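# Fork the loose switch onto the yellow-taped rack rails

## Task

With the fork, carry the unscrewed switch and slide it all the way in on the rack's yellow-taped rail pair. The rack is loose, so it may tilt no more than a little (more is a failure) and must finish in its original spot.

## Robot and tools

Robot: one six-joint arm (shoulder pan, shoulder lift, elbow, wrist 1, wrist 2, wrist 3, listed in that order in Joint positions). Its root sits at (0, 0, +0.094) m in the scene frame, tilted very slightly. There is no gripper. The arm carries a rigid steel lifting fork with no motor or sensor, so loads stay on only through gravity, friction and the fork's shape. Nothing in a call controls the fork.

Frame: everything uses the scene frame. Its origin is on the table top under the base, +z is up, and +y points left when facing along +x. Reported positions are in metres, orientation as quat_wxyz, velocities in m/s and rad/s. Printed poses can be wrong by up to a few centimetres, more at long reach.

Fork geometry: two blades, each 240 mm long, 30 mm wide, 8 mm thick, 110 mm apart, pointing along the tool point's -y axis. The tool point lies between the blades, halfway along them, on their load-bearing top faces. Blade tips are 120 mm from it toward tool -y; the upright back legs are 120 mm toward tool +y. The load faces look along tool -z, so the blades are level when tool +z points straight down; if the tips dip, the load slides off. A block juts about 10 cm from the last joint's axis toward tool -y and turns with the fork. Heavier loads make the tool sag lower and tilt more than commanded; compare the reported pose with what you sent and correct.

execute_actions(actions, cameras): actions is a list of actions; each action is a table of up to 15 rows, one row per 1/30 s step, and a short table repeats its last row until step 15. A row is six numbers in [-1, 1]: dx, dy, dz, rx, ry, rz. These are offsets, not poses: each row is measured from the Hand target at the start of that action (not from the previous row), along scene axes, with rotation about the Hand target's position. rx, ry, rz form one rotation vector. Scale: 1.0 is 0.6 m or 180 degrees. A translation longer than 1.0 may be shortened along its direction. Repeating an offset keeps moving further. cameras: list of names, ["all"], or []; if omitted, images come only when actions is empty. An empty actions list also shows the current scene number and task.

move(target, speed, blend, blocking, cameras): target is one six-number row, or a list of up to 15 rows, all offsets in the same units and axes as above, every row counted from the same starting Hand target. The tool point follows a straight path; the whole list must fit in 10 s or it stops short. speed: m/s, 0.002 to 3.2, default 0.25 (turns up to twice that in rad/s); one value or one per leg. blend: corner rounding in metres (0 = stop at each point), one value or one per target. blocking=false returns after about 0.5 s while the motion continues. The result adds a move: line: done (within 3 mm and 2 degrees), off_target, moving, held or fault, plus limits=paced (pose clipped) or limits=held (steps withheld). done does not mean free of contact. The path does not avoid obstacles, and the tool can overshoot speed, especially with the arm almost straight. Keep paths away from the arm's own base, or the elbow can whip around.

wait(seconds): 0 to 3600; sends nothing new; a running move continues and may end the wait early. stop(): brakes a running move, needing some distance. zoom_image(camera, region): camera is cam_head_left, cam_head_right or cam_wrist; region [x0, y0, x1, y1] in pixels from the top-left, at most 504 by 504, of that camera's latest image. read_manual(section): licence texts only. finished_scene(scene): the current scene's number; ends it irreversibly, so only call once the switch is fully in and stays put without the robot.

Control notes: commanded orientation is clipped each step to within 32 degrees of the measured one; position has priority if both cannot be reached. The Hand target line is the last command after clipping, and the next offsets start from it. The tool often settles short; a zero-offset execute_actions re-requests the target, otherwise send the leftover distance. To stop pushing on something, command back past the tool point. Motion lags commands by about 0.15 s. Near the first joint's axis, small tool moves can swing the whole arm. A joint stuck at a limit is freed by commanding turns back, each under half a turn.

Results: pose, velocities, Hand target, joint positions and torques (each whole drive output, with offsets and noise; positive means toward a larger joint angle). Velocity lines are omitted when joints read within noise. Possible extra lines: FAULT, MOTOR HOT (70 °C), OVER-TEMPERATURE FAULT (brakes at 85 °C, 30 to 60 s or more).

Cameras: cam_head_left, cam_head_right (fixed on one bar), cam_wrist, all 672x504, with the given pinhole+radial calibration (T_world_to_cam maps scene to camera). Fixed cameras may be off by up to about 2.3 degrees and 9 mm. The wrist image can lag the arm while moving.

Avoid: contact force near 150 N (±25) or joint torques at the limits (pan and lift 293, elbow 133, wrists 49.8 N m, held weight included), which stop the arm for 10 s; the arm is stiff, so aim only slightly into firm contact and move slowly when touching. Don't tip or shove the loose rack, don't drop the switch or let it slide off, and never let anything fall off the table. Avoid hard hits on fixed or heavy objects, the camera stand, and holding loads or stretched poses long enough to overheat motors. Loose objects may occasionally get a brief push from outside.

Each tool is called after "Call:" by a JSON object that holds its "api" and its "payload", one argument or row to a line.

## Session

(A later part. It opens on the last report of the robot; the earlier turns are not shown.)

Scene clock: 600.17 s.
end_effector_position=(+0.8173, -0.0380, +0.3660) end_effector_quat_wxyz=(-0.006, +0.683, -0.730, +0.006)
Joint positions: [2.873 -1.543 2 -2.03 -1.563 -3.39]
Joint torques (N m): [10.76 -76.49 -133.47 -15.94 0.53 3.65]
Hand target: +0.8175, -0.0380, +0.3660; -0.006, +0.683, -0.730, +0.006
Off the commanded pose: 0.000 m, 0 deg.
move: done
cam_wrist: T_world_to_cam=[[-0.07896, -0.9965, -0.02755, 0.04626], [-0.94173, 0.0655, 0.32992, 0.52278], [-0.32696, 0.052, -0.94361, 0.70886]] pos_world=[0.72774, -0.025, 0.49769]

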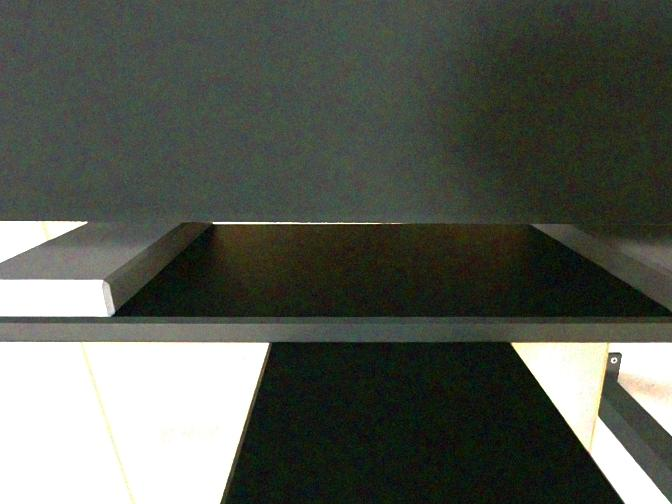

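Call:
{"api": "move", "payload": {
  "target": [0.1314, -0.0087, 0, 0, 0, 0],
  "speed": 0.07,
  "cameras": ["cam_wrist"]
}}

Call:
{"api": "zoom_image", "payload": {
  "camera": "cam_wrist",
  "region": [0, 180, 336, 340]
}}

Call:
{"api": "move", "payload": {
  "target": [
    [0, 0, -0.0167, 0.00037, 0.00556, 0],
    [0, 0, -0.0467, 0.00037, 0.00556, 0]
  ],
  "speed": [0.05, 0.02],
  "blend": [0.002, 0],
  "cameras": ["all"]
}}

Call:
{"api": "zoom_image", "payload": {
  "camera": "cam_head_right",
  "region": [290, 110, 440, 230]
}}

Call:
{"api": "zoom_image", "payload": {
  "camera": "cam_head_left",
  "region": [290, 110, 440, 230]
}}

Scene clock: 608.90 s.
end_effector_position=(+0.8962, -0.0432, +0.3660) end_effector_quat_wxyz=(-0.006, +0.683, -0.730, +0.006)
Joint positions: [2.9 -1.415 1.859 -2.018 -1.563 -3.363]
Joint torques (N m): [8.26 -94.04 -133.15 -15.96 0.38 3.31]
Hand target: +0.8964, -0.0432, +0.3660; -0.006, +0.683, -0.730, +0.006
Off the commanded pose: 0.000 m, 0 deg.
move: done
cam_wrist: T_world_to_cam=[[-0.07896, -0.9965, -0.02755, 0.04731], [-0.94173, 0.0655, 0.32992, 0.59743], [-0.32696, 0.052, -0.94361, 0.73493]] pos_world=[0.80664, -0.0302, 0.49769]

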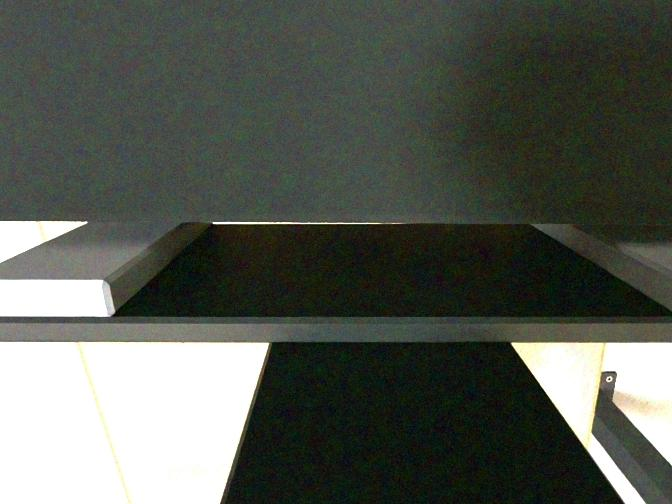

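Scaled by 1.500.

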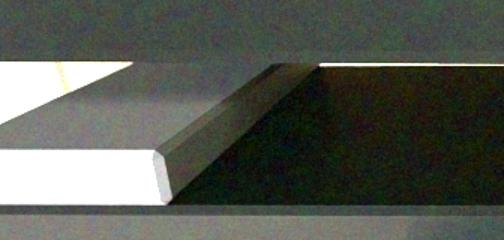

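Scene clock: 610.33 s.
end_effector_position=(+0.8964, -0.0432, +0.3381) end_effector_quat_wxyz=(+0.000, +0.683, -0.730, +0.000)
Joint positions: [2.902 -1.389 1.874 -2.041 -1.567 -3.361]
Joint torques (N m): [10.44 -63.39 -68.16 -10.54 -0.15 3.25]
Hand target: +0.8964, -0.0432, +0.3379; +0.000, +0.683, -0.730, +0.000
Off the commanded pose: 0.000 m, 0 deg.
move: done
cam_wrist: T_world_to_cam=[[-0.07943, -0.99647, -0.02733, 0.04686], [-0.93582, 0.06509, 0.34641, 0.59589], [-0.34341, 0.05309, -0.93768, 0.72158]] pos_world=[0.80917, -0.0304, 0.47147]

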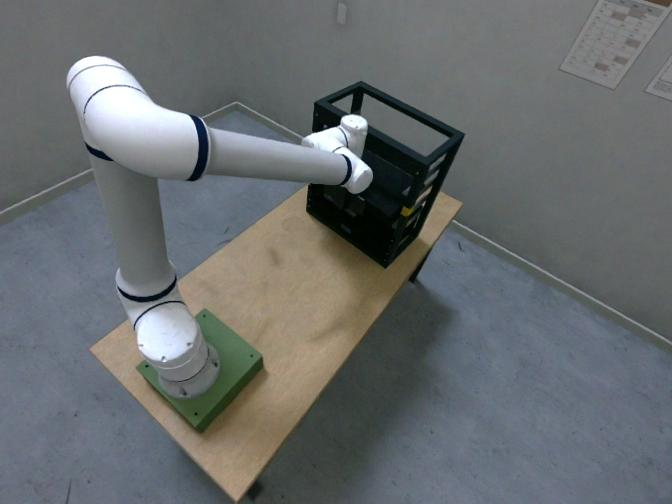

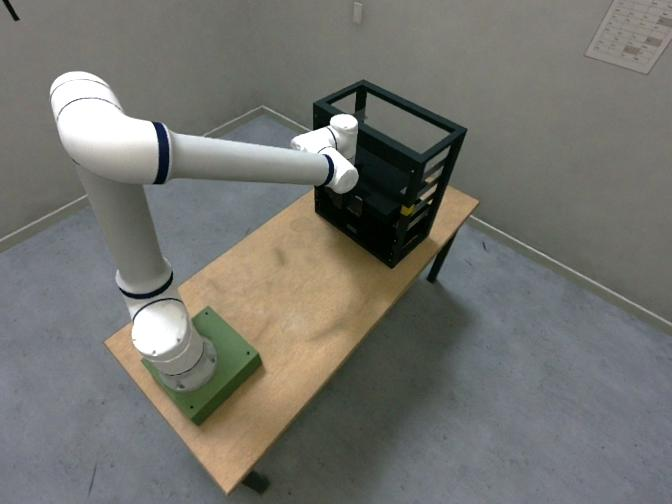

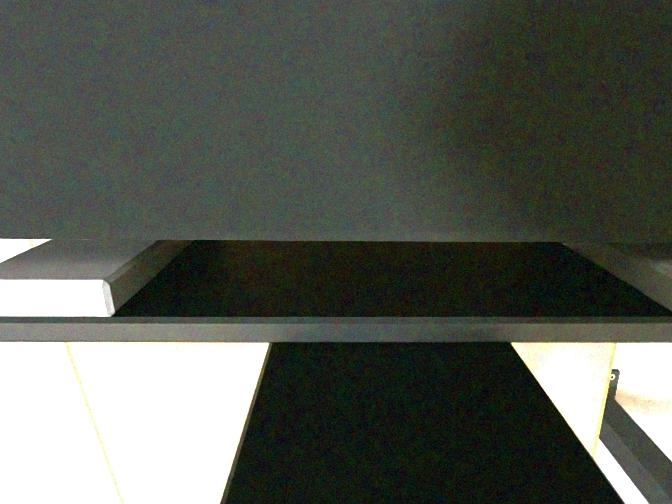

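Scaled by 3.360.

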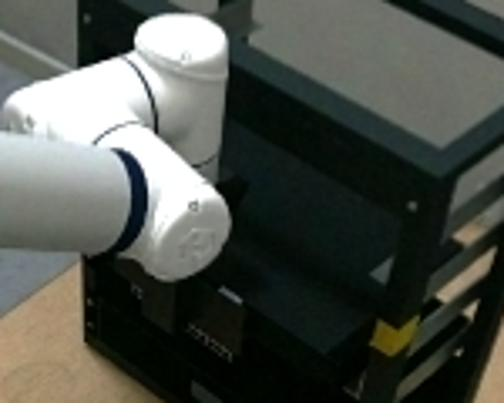

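Scaled by 3.360.

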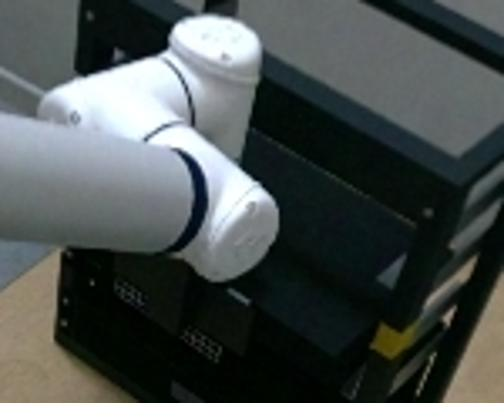

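Call:
{"api": "move", "payload": {
  "target": [
    [-0.4325, 0.0287, 0, 0, 0, 0],
    [-0.43, 0.0662, 0.0618, 0, 0, 0]
  ],
  "speed": [0.2, 0.15],
  "blend": [0.003, 0],
  "cameras": ["all"]
}}

Call:
{"api": "zoom_image", "payload": {
  "camera": "cam_head_right",
  "region": [290, 110, 440, 230]
}}

Call:
{"api": "zoom_image", "payload": {
  "camera": "cam_head_left",
  "region": [290, 110, 440, 230]
}}

Scene clock: 628.60 s.
end_effector_position=(+0.6384, -0.0036, +0.3749) end_effector_quat_wxyz=(+0.000, +0.683, -0.730, +0.000)
Joint positions: [2.827 -1.878 2.249 -1.928 -1.568 -3.436]
Joint torques (N m): [9.87 -43.69 -96.83 -5.44 -0.58 3.6]
Hand target: +0.6384, -0.0035, +0.3750; +0.000, +0.683, -0.730, +0.000
Off the commanded pose: 0.000 m, 0 deg.
move: done
cam_wrist: T_world_to_cam=[[-0.07943, -0.99647, -0.02733, 0.06693], [-0.93582, 0.06509, 0.34641, 0.33915], [-0.34341, 0.05309, -0.93768, 0.66528]] pos_world=[0.55117, 0.0093, 0.50817]

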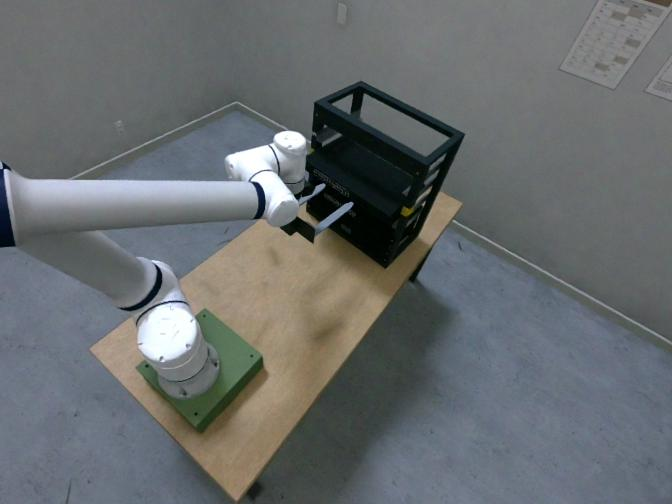

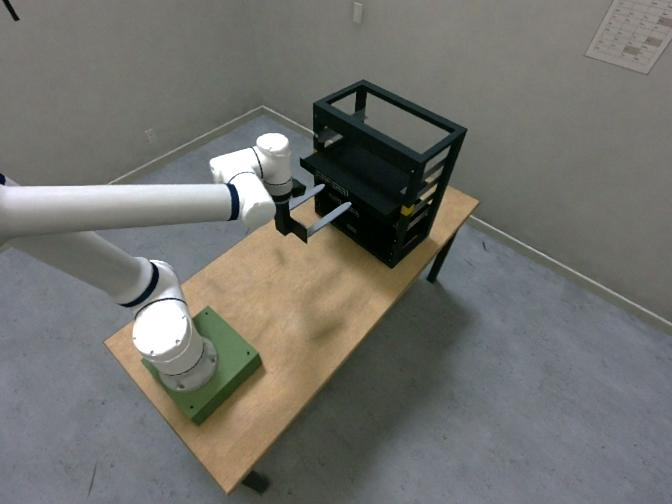

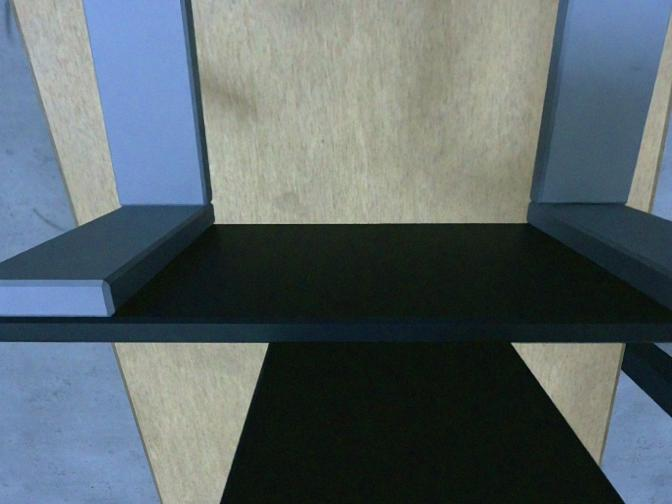

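Scaled by 3.360.

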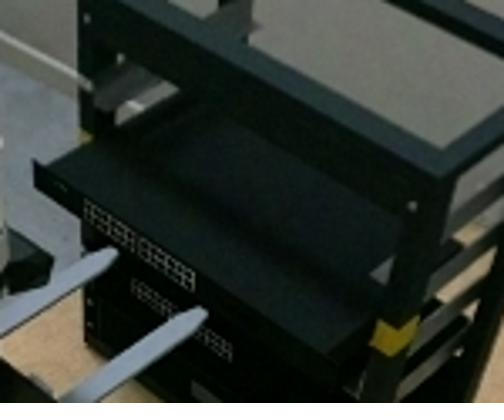

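Scaled by 3.360.

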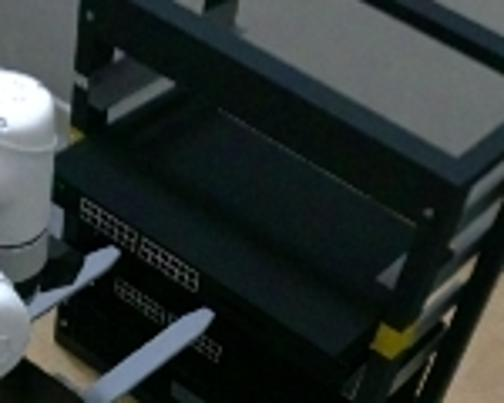

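Call:
{"api": "move", "payload": {
  "target": [
    [0.0416, -0.0028, 0, 0, 0, 0],
    [0.163, -0.0108, 0, 0, 0, 0]
  ],
  "speed": [0.03, 0.05],
  "blend": [0.003, 0],
  "cameras": ["all"]
}}

Call:
{"api": "zoom_image", "payload": {
  "camera": "cam_head_right",
  "region": [300, 110, 430, 220]
}}

Call:
{"api": "zoom_image", "payload": {
  "camera": "cam_head_left",
  "region": [300, 110, 430, 220]
}}

Scene clock: 639.27 s.
end_effector_position=(+0.7359, -0.0100, +0.3750) end_effector_quat_wxyz=(+0.000, +0.683, -0.730, +0.000) end_effector_velocity=(+0.002, +0.000, -0.001) end_effector_angular_velocity=(+0.000, +0.002, +0.001)
Joint positions: [2.878 -1.688 2.108 -1.977 -1.568 -3.385]
Joint velocities: [0.001 0.005 -0.003 0 0 0]
Joint torques (N m): [8.9 -32.78 -108.56 -16.41 2.72 3.31]
Hand target: +0.7362, -0.0100, +0.3750; +0.000, +0.683, -0.730, +0.000
Off the commanded pose: 0.000 m, 0 deg.
move: done
cam_wrist: T_world_to_cam=[[-0.07943, -0.99647, -0.02733, 0.06831], [-0.93582, 0.06509, 0.34641, 0.43074], [-0.34341, 0.05309, -0.93768, 0.69929]] pos_world=[0.64867, 0.0029, 0.50837]

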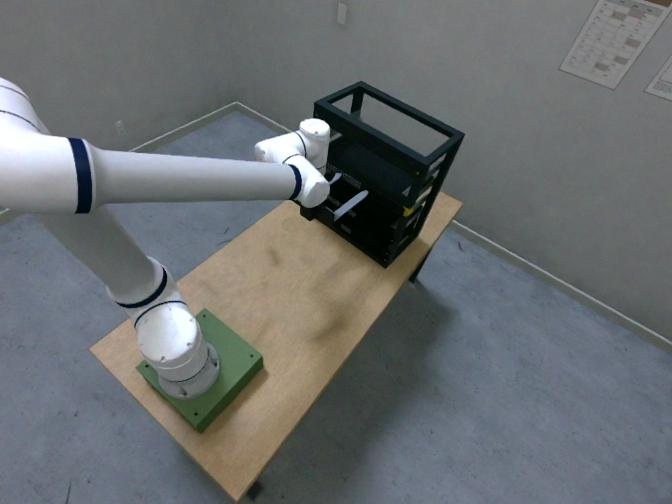

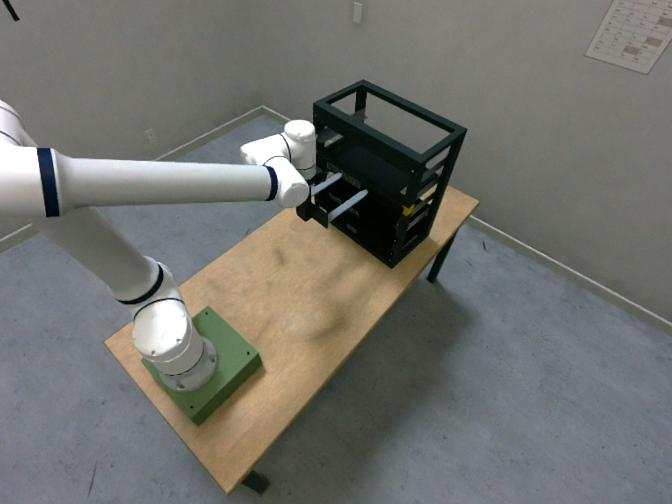

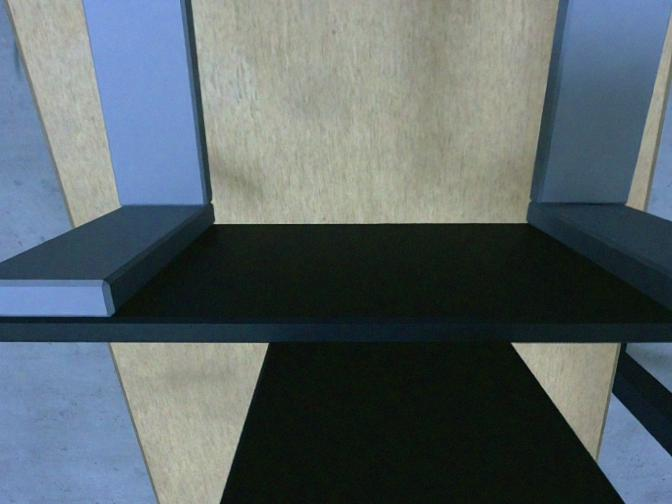

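Scaled by 3.877.

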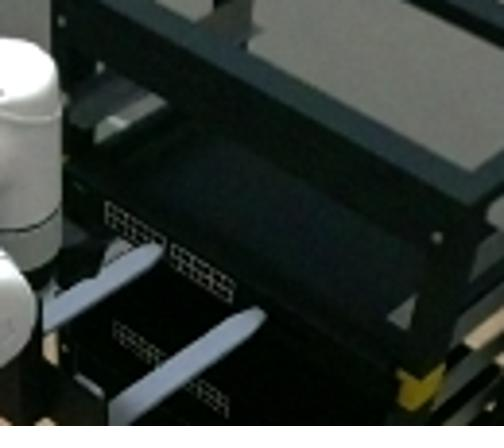

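Scaled by 3.877.

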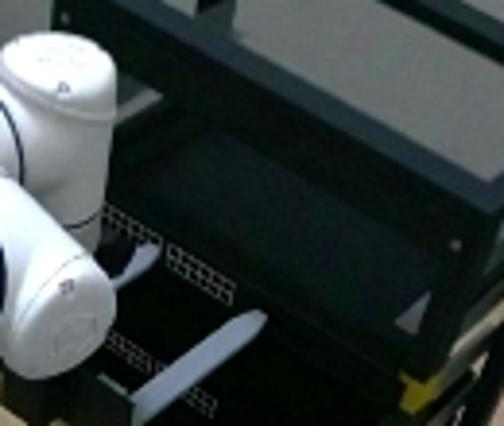

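Call:
{"api": "zoom_image", "payload": {
  "camera": "cam_head_right",
  "region": [380, 180, 430, 225]
}}

Call:
{"api": "zoom_image", "payload": {
  "camera": "cam_head_right",
  "region": [305, 140, 345, 175]
}}

Scaled by 10.080.

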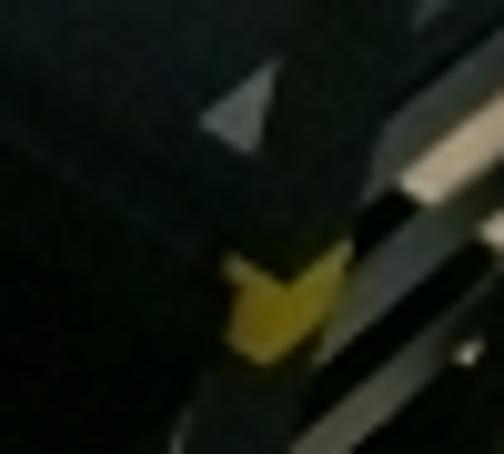

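Scaled by 12.600.

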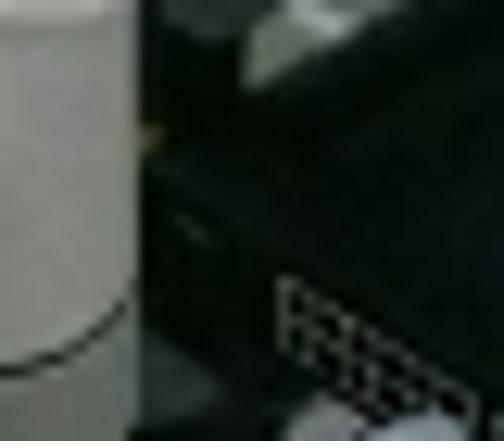

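Call:
{"api": "move", "payload": {
  "target": [0.0166, -0.0011, 0, 0, 0, 0],
  "speed": 0.02
}}

Call:
{"api": "move", "payload": {
  "target": [0.005, -0.00033, 0, 0, 0, 0],
  "speed": 0.01,
  "cameras": ["cam_head_left", "cam_head_right"]
}}

Call:
{"api": "zoom_image", "payload": {
  "camera": "cam_head_right",
  "region": [380, 180, 430, 225]
}}

Call:
{"api": "zoom_image", "payload": {
  "camera": "cam_head_left",
  "region": [380, 180, 430, 225]
}}

Scene clock: 658.43 s.
end_effector_position=(+0.7459, -0.0106, +0.3750) end_effector_quat_wxyz=(+0.000, +0.683, -0.730, +0.000)
Joint positions: [2.882 -1.67 2.092 -1.979 -1.568 -3.381]
Joint torques (N m): [8.75 -32.06 -107.36 -16.09 3.26 3.21]
Hand target: +0.7461, -0.0106, +0.3750; +0.000, +0.683, -0.730, +0.000
Off the commanded pose: 0.000 m, 0 deg.
move: done

Scene clock: 658.97 s.
end_effector_position=(+0.7489, -0.0108, +0.3750) end_effector_quat_wxyz=(+0.000, +0.683, -0.730, +0.000)
Joint positions: [2.883 -1.664 2.088 -1.98 -1.568 -3.38]
Joint torques (N m): [10.5 -32.52 -108.16 -15.97 3.29 3.3]
Hand target: +0.7491, -0.0108, +0.3750; +0.000, +0.683, -0.730, +0.000
Off the commanded pose: 0.000 m, 0 deg.
move: done

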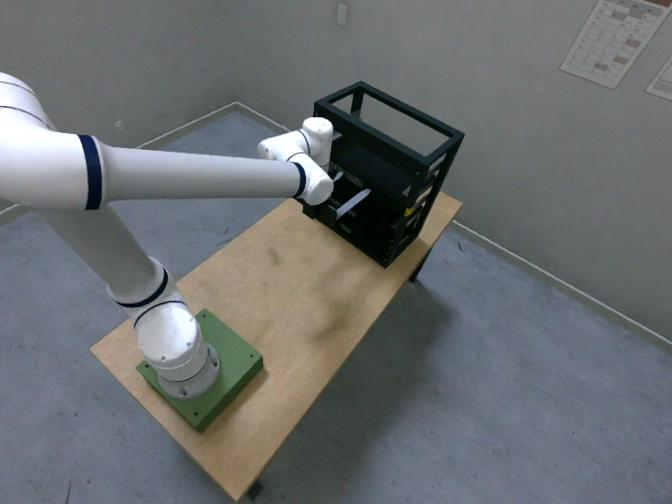

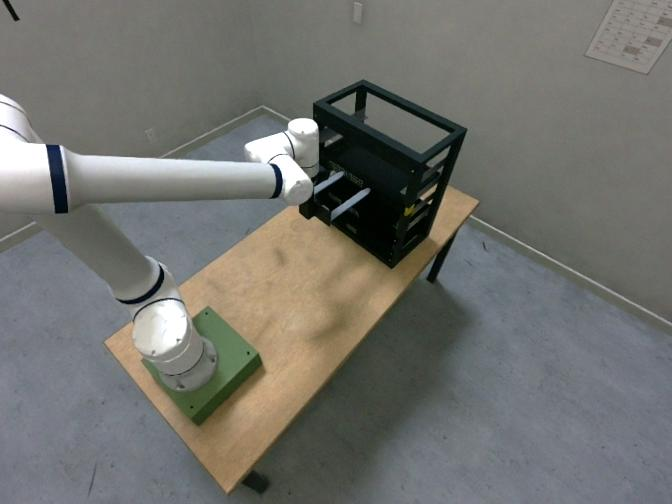

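Scaled by 10.080.

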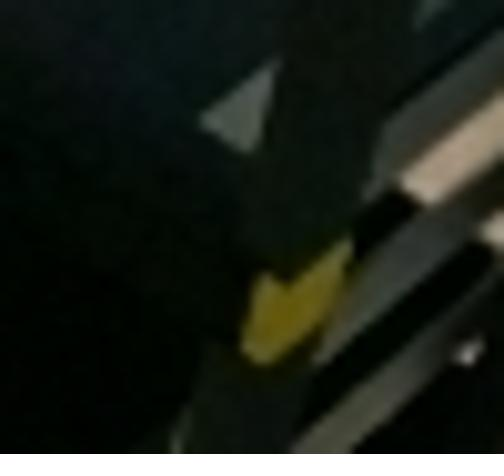

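Scaled by 10.080.

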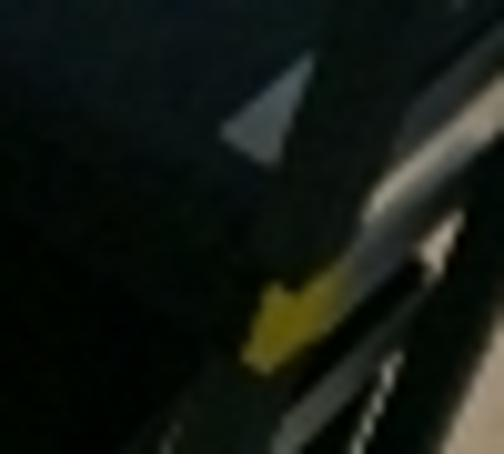

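Call:
{"api": "move", "payload": {
  "target": [0.005, -0.00033, 0, 0, 0, 0],
  "speed": 0.01
}}

Call:
{"api": "move", "payload": {
  "target": [0.00333, -0.00022, 0, 0, 0, 0],
  "speed": 0.008,
  "cameras": ["cam_head_left", "cam_head_right"]
}}

Call:
{"api": "zoom_image", "payload": {
  "camera": "cam_head_right",
  "region": [380, 180, 430, 225]
}}

Call:
{"api": "zoom_image", "payload": {
  "camera": "cam_head_left",
  "region": [380, 180, 430, 225]
}}

Scene clock: 666.30 s.
end_effector_position=(+0.7519, -0.0110, +0.3750) end_effector_quat_wxyz=(+0.000, +0.683, -0.730, +0.000)
Joint positions: [2.884 -1.659 2.083 -1.98 -1.568 -3.379]
Joint torques (N m): [10.86 -25.1 -116.19 -20.43 3.23 0.23]
Hand target: +0.7521, -0.0110, +0.3750; +0.000, +0.683, -0.730, +0.000
Off the commanded pose: 0.000 m, 0 deg.
move: done

Scene clock: 676.67 s.
end_effector_position=(+0.7516, -0.0109, +0.3732) end_effector_quat_wxyz=(+0.001, +0.683, -0.731, -0.002)
Joint positions: [2.885 -1.656 2.082 -1.977 -1.568 -3.377]
Joint torques (N m): [-5.95 -49.84 -82.99 -8.3 -0.04 0.58]
Hand target: +0.7516, -0.0109, +0.3732; +0.001, +0.683, -0.731, -0.002 (not the last commanded pose)
Off the commanded pose: 0.003 m, 0 deg.
FORCE FAULT: contact force on the arm reached its limit, and the arm stopped for 10 seconds. The contact can be on any part of the arm, not only on its tool. That time counts as 20 of the actions that you can send in this scene. The arm's remaining commands of this call were not run. The arm's target is now where it stood when the stop ended, not its last command. The arm accepts commands again.
move: fault

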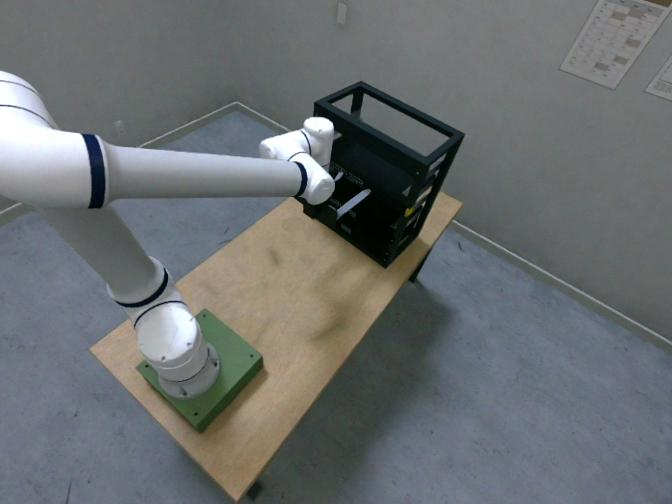

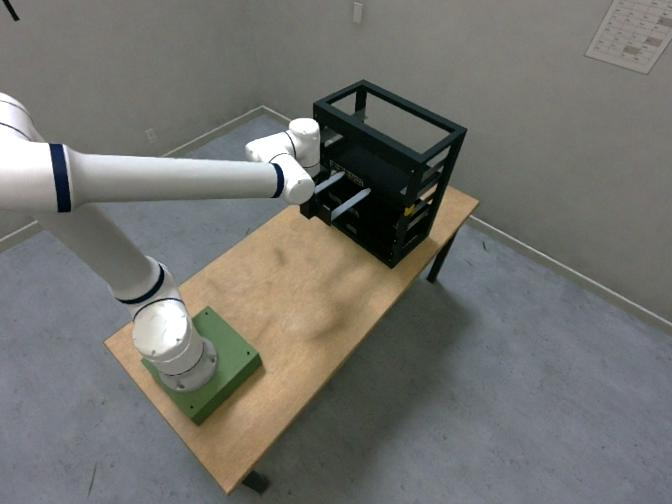

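Scaled by 10.080.

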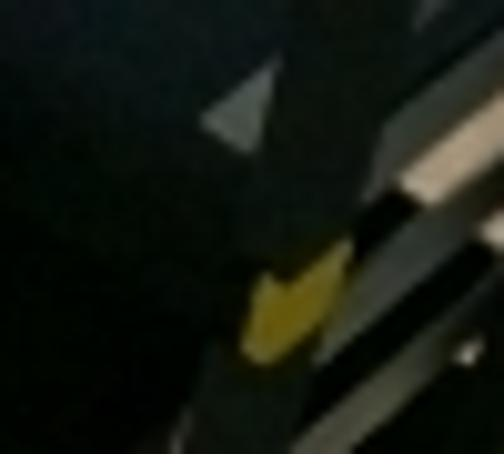

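Scaled by 10.080.

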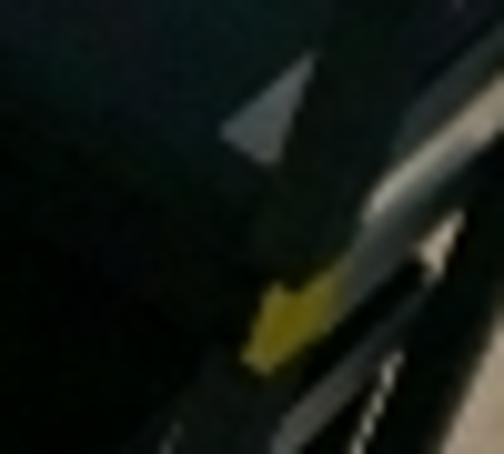

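Call:
{"api": "move", "payload": {
  "target": [
    [-0.2193, 0.0148, 0.0447, 0, 0, 0],
    [-0.1193, 0.3515, 0.208, -0.01658, -0.4998, 0.01658]
  ],
  "speed": [0.25, 0.5],
  "blend": [0.03, 0],
  "cameras": ["all"]
}}

Call:
{"api": "zoom_image", "payload": {
  "camera": "cam_wrist",
  "region": [280, 0, 560, 225]
}}

Call:
{"api": "move", "payload": {
  "target": [0, -0.6667, 0, 0, 0, 0],
  "speed": 0.5,
  "cameras": ["all"]
}}

Call:
{"api": "zoom_image", "payload": {
  "camera": "cam_wrist",
  "region": [200, 0, 530, 225]
}}

Scene clock: 697.00 s.
end_effector_position=(+0.6800, +0.1999, +0.4980) end_effector_quat_wxyz=(+0.499, -0.501, +0.501, -0.498)
Joint positions: [3.24 -0.98 2.46 -4.604 -1.622 -3.133]
Joint torques (N m): [10.46 -57.47 -29.94 -9.96 -2.7 -2.17]
Hand target: +0.6801, +0.2000, +0.4980; +0.499, -0.501, +0.501, -0.498
Off the commanded pose: 0.000 m, 0 deg.
move: done
cam_wrist: T_world_to_cam=[[0.02763, -0.99952, -0.01425, 0.19763], [-0.35147, 0.00363, -0.93619, 0.57587], [0.93579, 0.03087, -0.3512, -0.37326]] pos_world=[0.54624, 0.20697, 0.41085]

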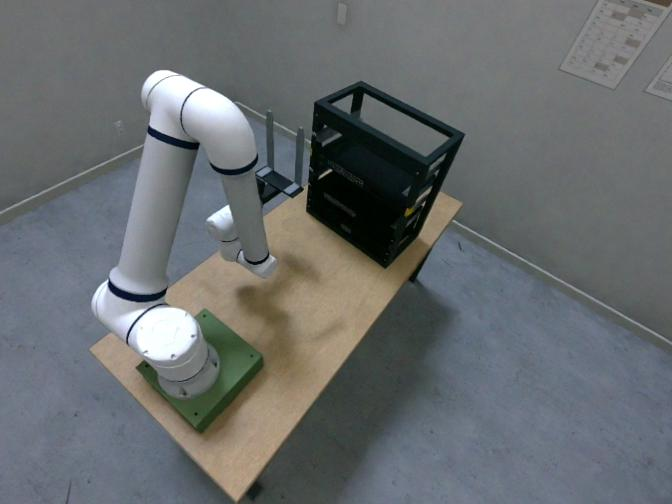

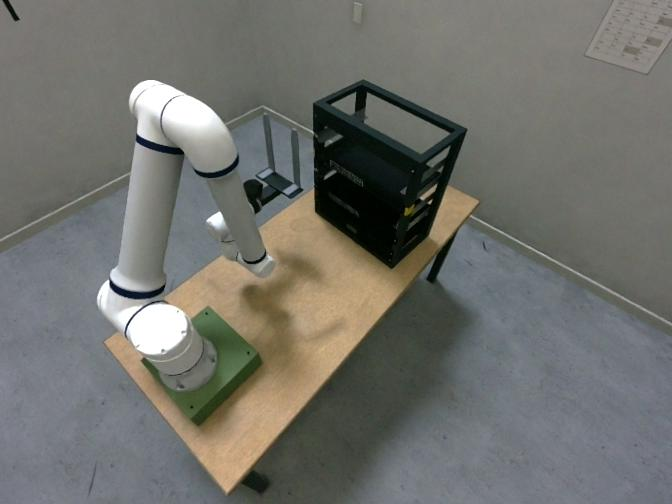

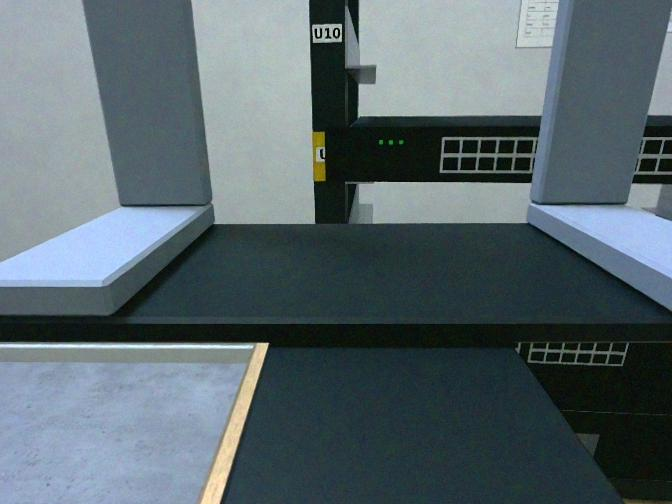

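Scaled by 1.800.

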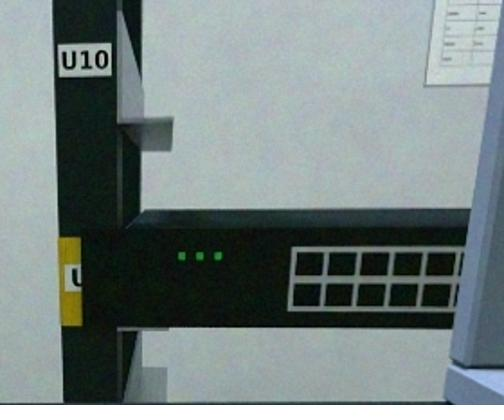

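Scene clock: 698.67 s.
end_effector_position=(+0.6800, -0.1999, +0.4980) end_effector_quat_wxyz=(+0.499, -0.501, +0.501, -0.498)
Joint positions: [2.288 -0.972 2.458 -4.599 -0.67 -3.156]
Joint torques (N m): [-20.46 -81.58 -26.33 -2.09 1.76 -1.98]
Hand target: +0.6801, -0.2001, +0.4980; +0.499, -0.501, +0.501, -0.498
Off the commanded pose: 0.000 m, 0 deg.
move: done
cam_wrist: T_world_to_cam=[[0.02751, -0.99952, -0.0143, -0.20189], [-0.35109, 0.00373, -0.93633, 0.5771], [0.93594, 0.03077, -0.35082, -0.36121]] pos_world=[0.54624, -0.19283, 0.41075]

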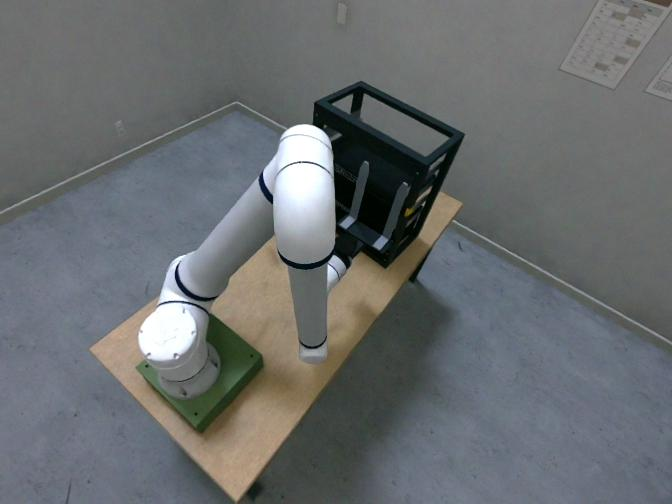

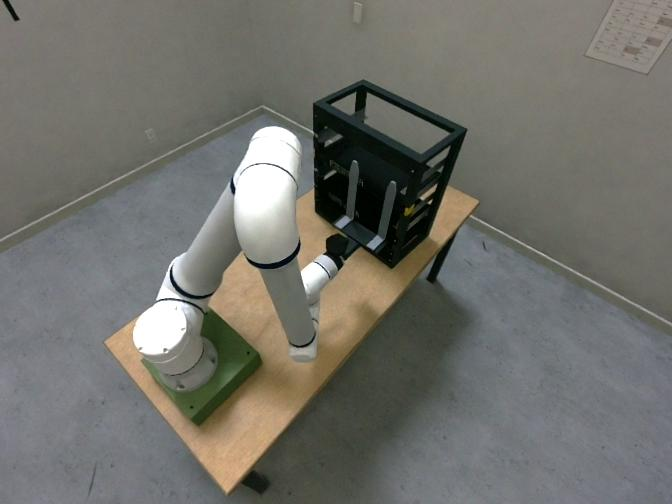

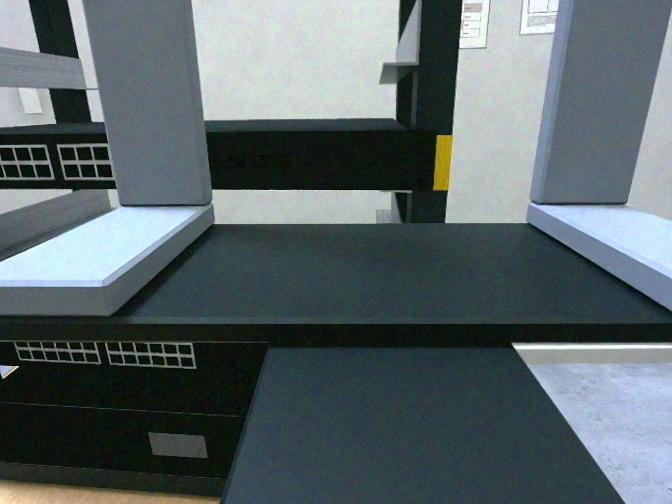

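Scaled by 1.527.

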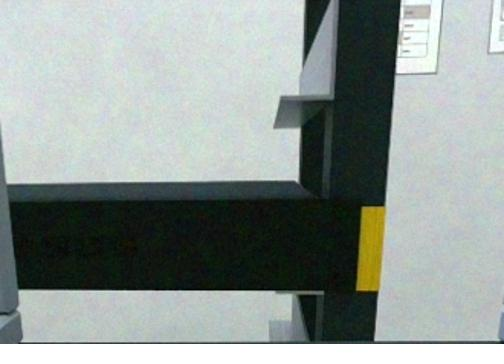

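Call:
{"api": "zoom_image", "payload": {
  "camera": "cam_wrist",
  "region": [370, 110, 470, 220]
}}

Call:
{"api": "zoom_image", "payload": {
  "camera": "cam_head_right",
  "region": [300, 130, 360, 190]
}}

Call:
{"api": "zoom_image", "payload": {
  "camera": "cam_head_left",
  "region": [300, 120, 440, 260]
}}

Scaled by 4.582.

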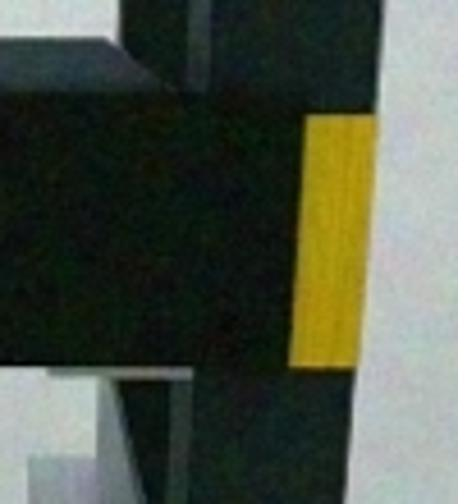

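Scaled by 8.400.

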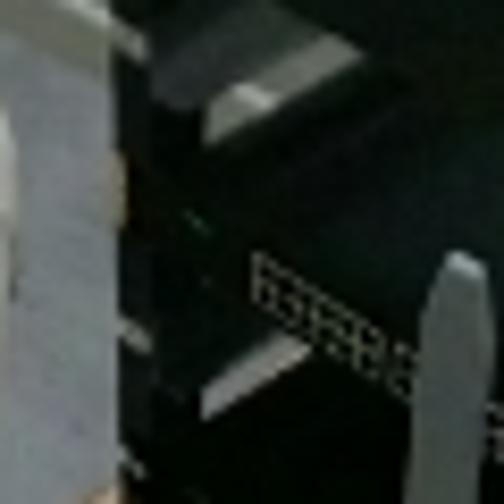

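Scaled by 3.600.

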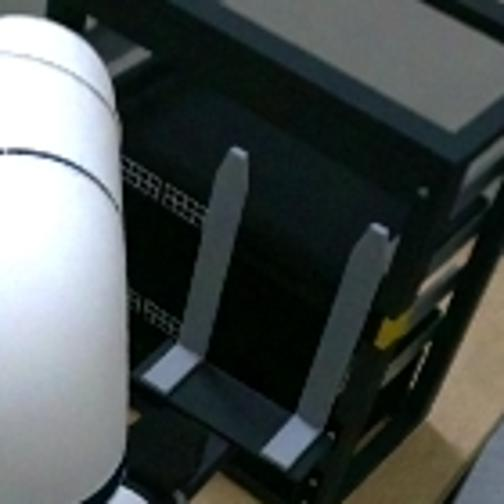

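Call:
{"api": "zoom_image", "payload": {
  "camera": "cam_head_right",
  "region": [270, 60, 490, 280]
}}

Call:
{"api": "move", "payload": {
  "target": [0, 0.6667, 0.15, 0, 0.1, 0],
  "speed": 0.5,
  "cameras": ["all"]
}}

Call:
{"api": "zoom_image", "payload": {
  "camera": "cam_wrist",
  "region": [260, 0, 460, 225]
}}

Call:
{"api": "zoom_image", "payload": {
  "camera": "cam_head_left",
  "region": [270, 60, 490, 280]
}}

Scaled by 2.291.

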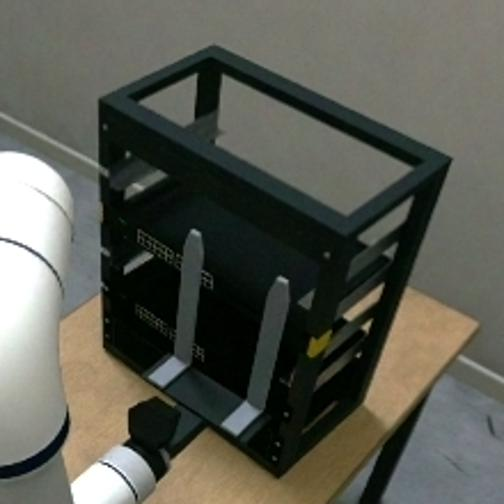

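Scene clock: 727.27 s.
end_effector_position=(+0.6800, +0.1999, +0.5880) end_effector_quat_wxyz=(-0.415, +0.573, -0.573, +0.414)
Joint positions: [3.241 -1.544 2.534 -3.799 -1.617 -3.117]
Joint torques (N m): [10.77 -55.79 -69.18 -7.27 -2.86 3.26]
Hand target: +0.6801, +0.2000, +0.5880; -0.415, +0.573, -0.573, +0.414
Off the commanded pose: 0.000 m, 0 deg.
move: done
cam_wrist: T_world_to_cam=[[0.02202, -0.99951, -0.02206, 0.20734], [-0.62314, 0.00353, -0.7821, 0.75428], [0.7818, 0.03097, -0.62276, -0.07726]] pos_world=[0.52585, 0.20697, 0.54638]

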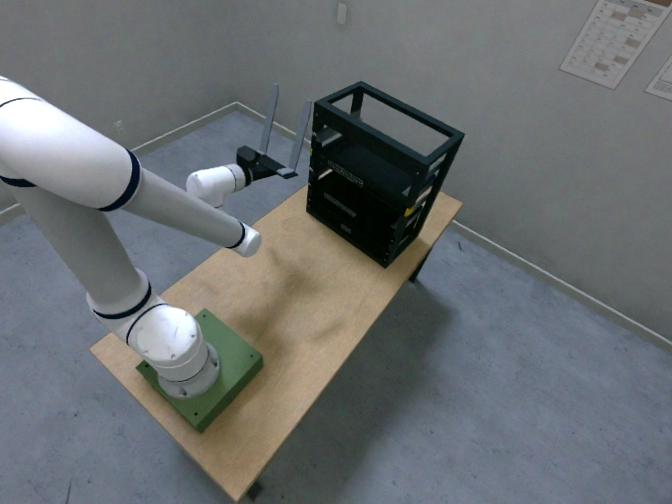

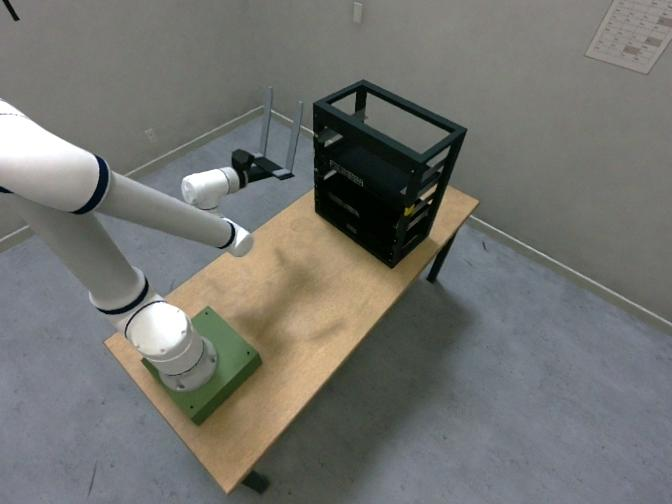

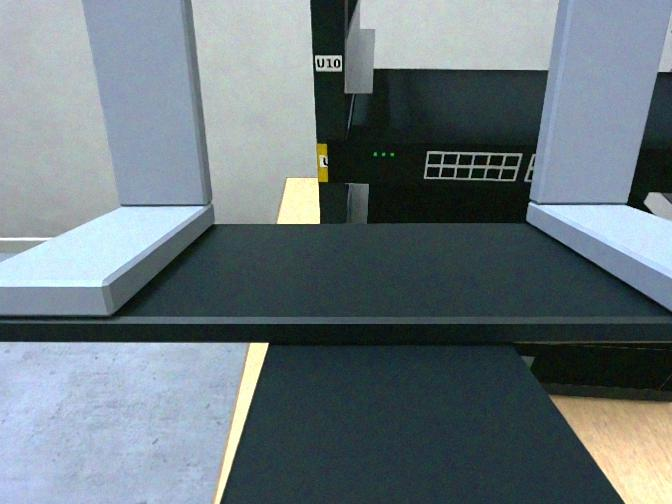

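Scaled by 2.240.

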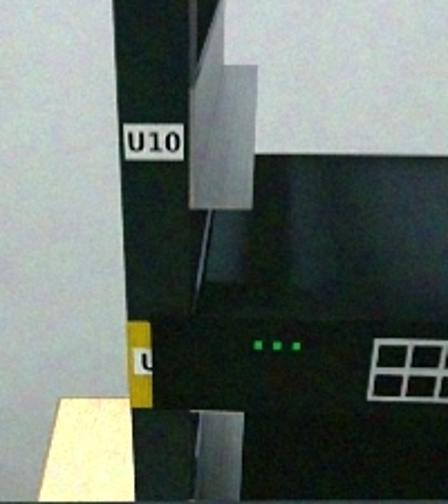

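Scaled by 2.291.

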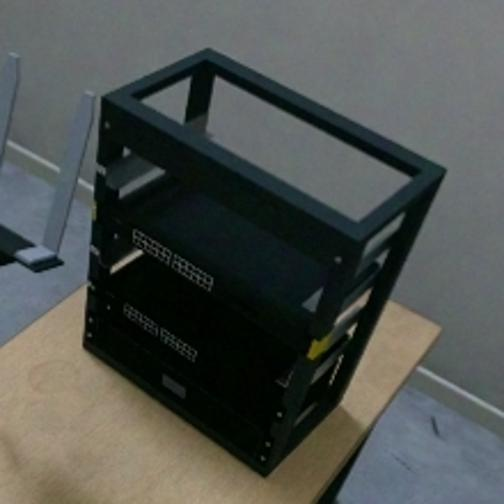

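Call:
{"api": "finished_scene", "payload": {
  "scene": 1
}}

The scene is finished: the task was done.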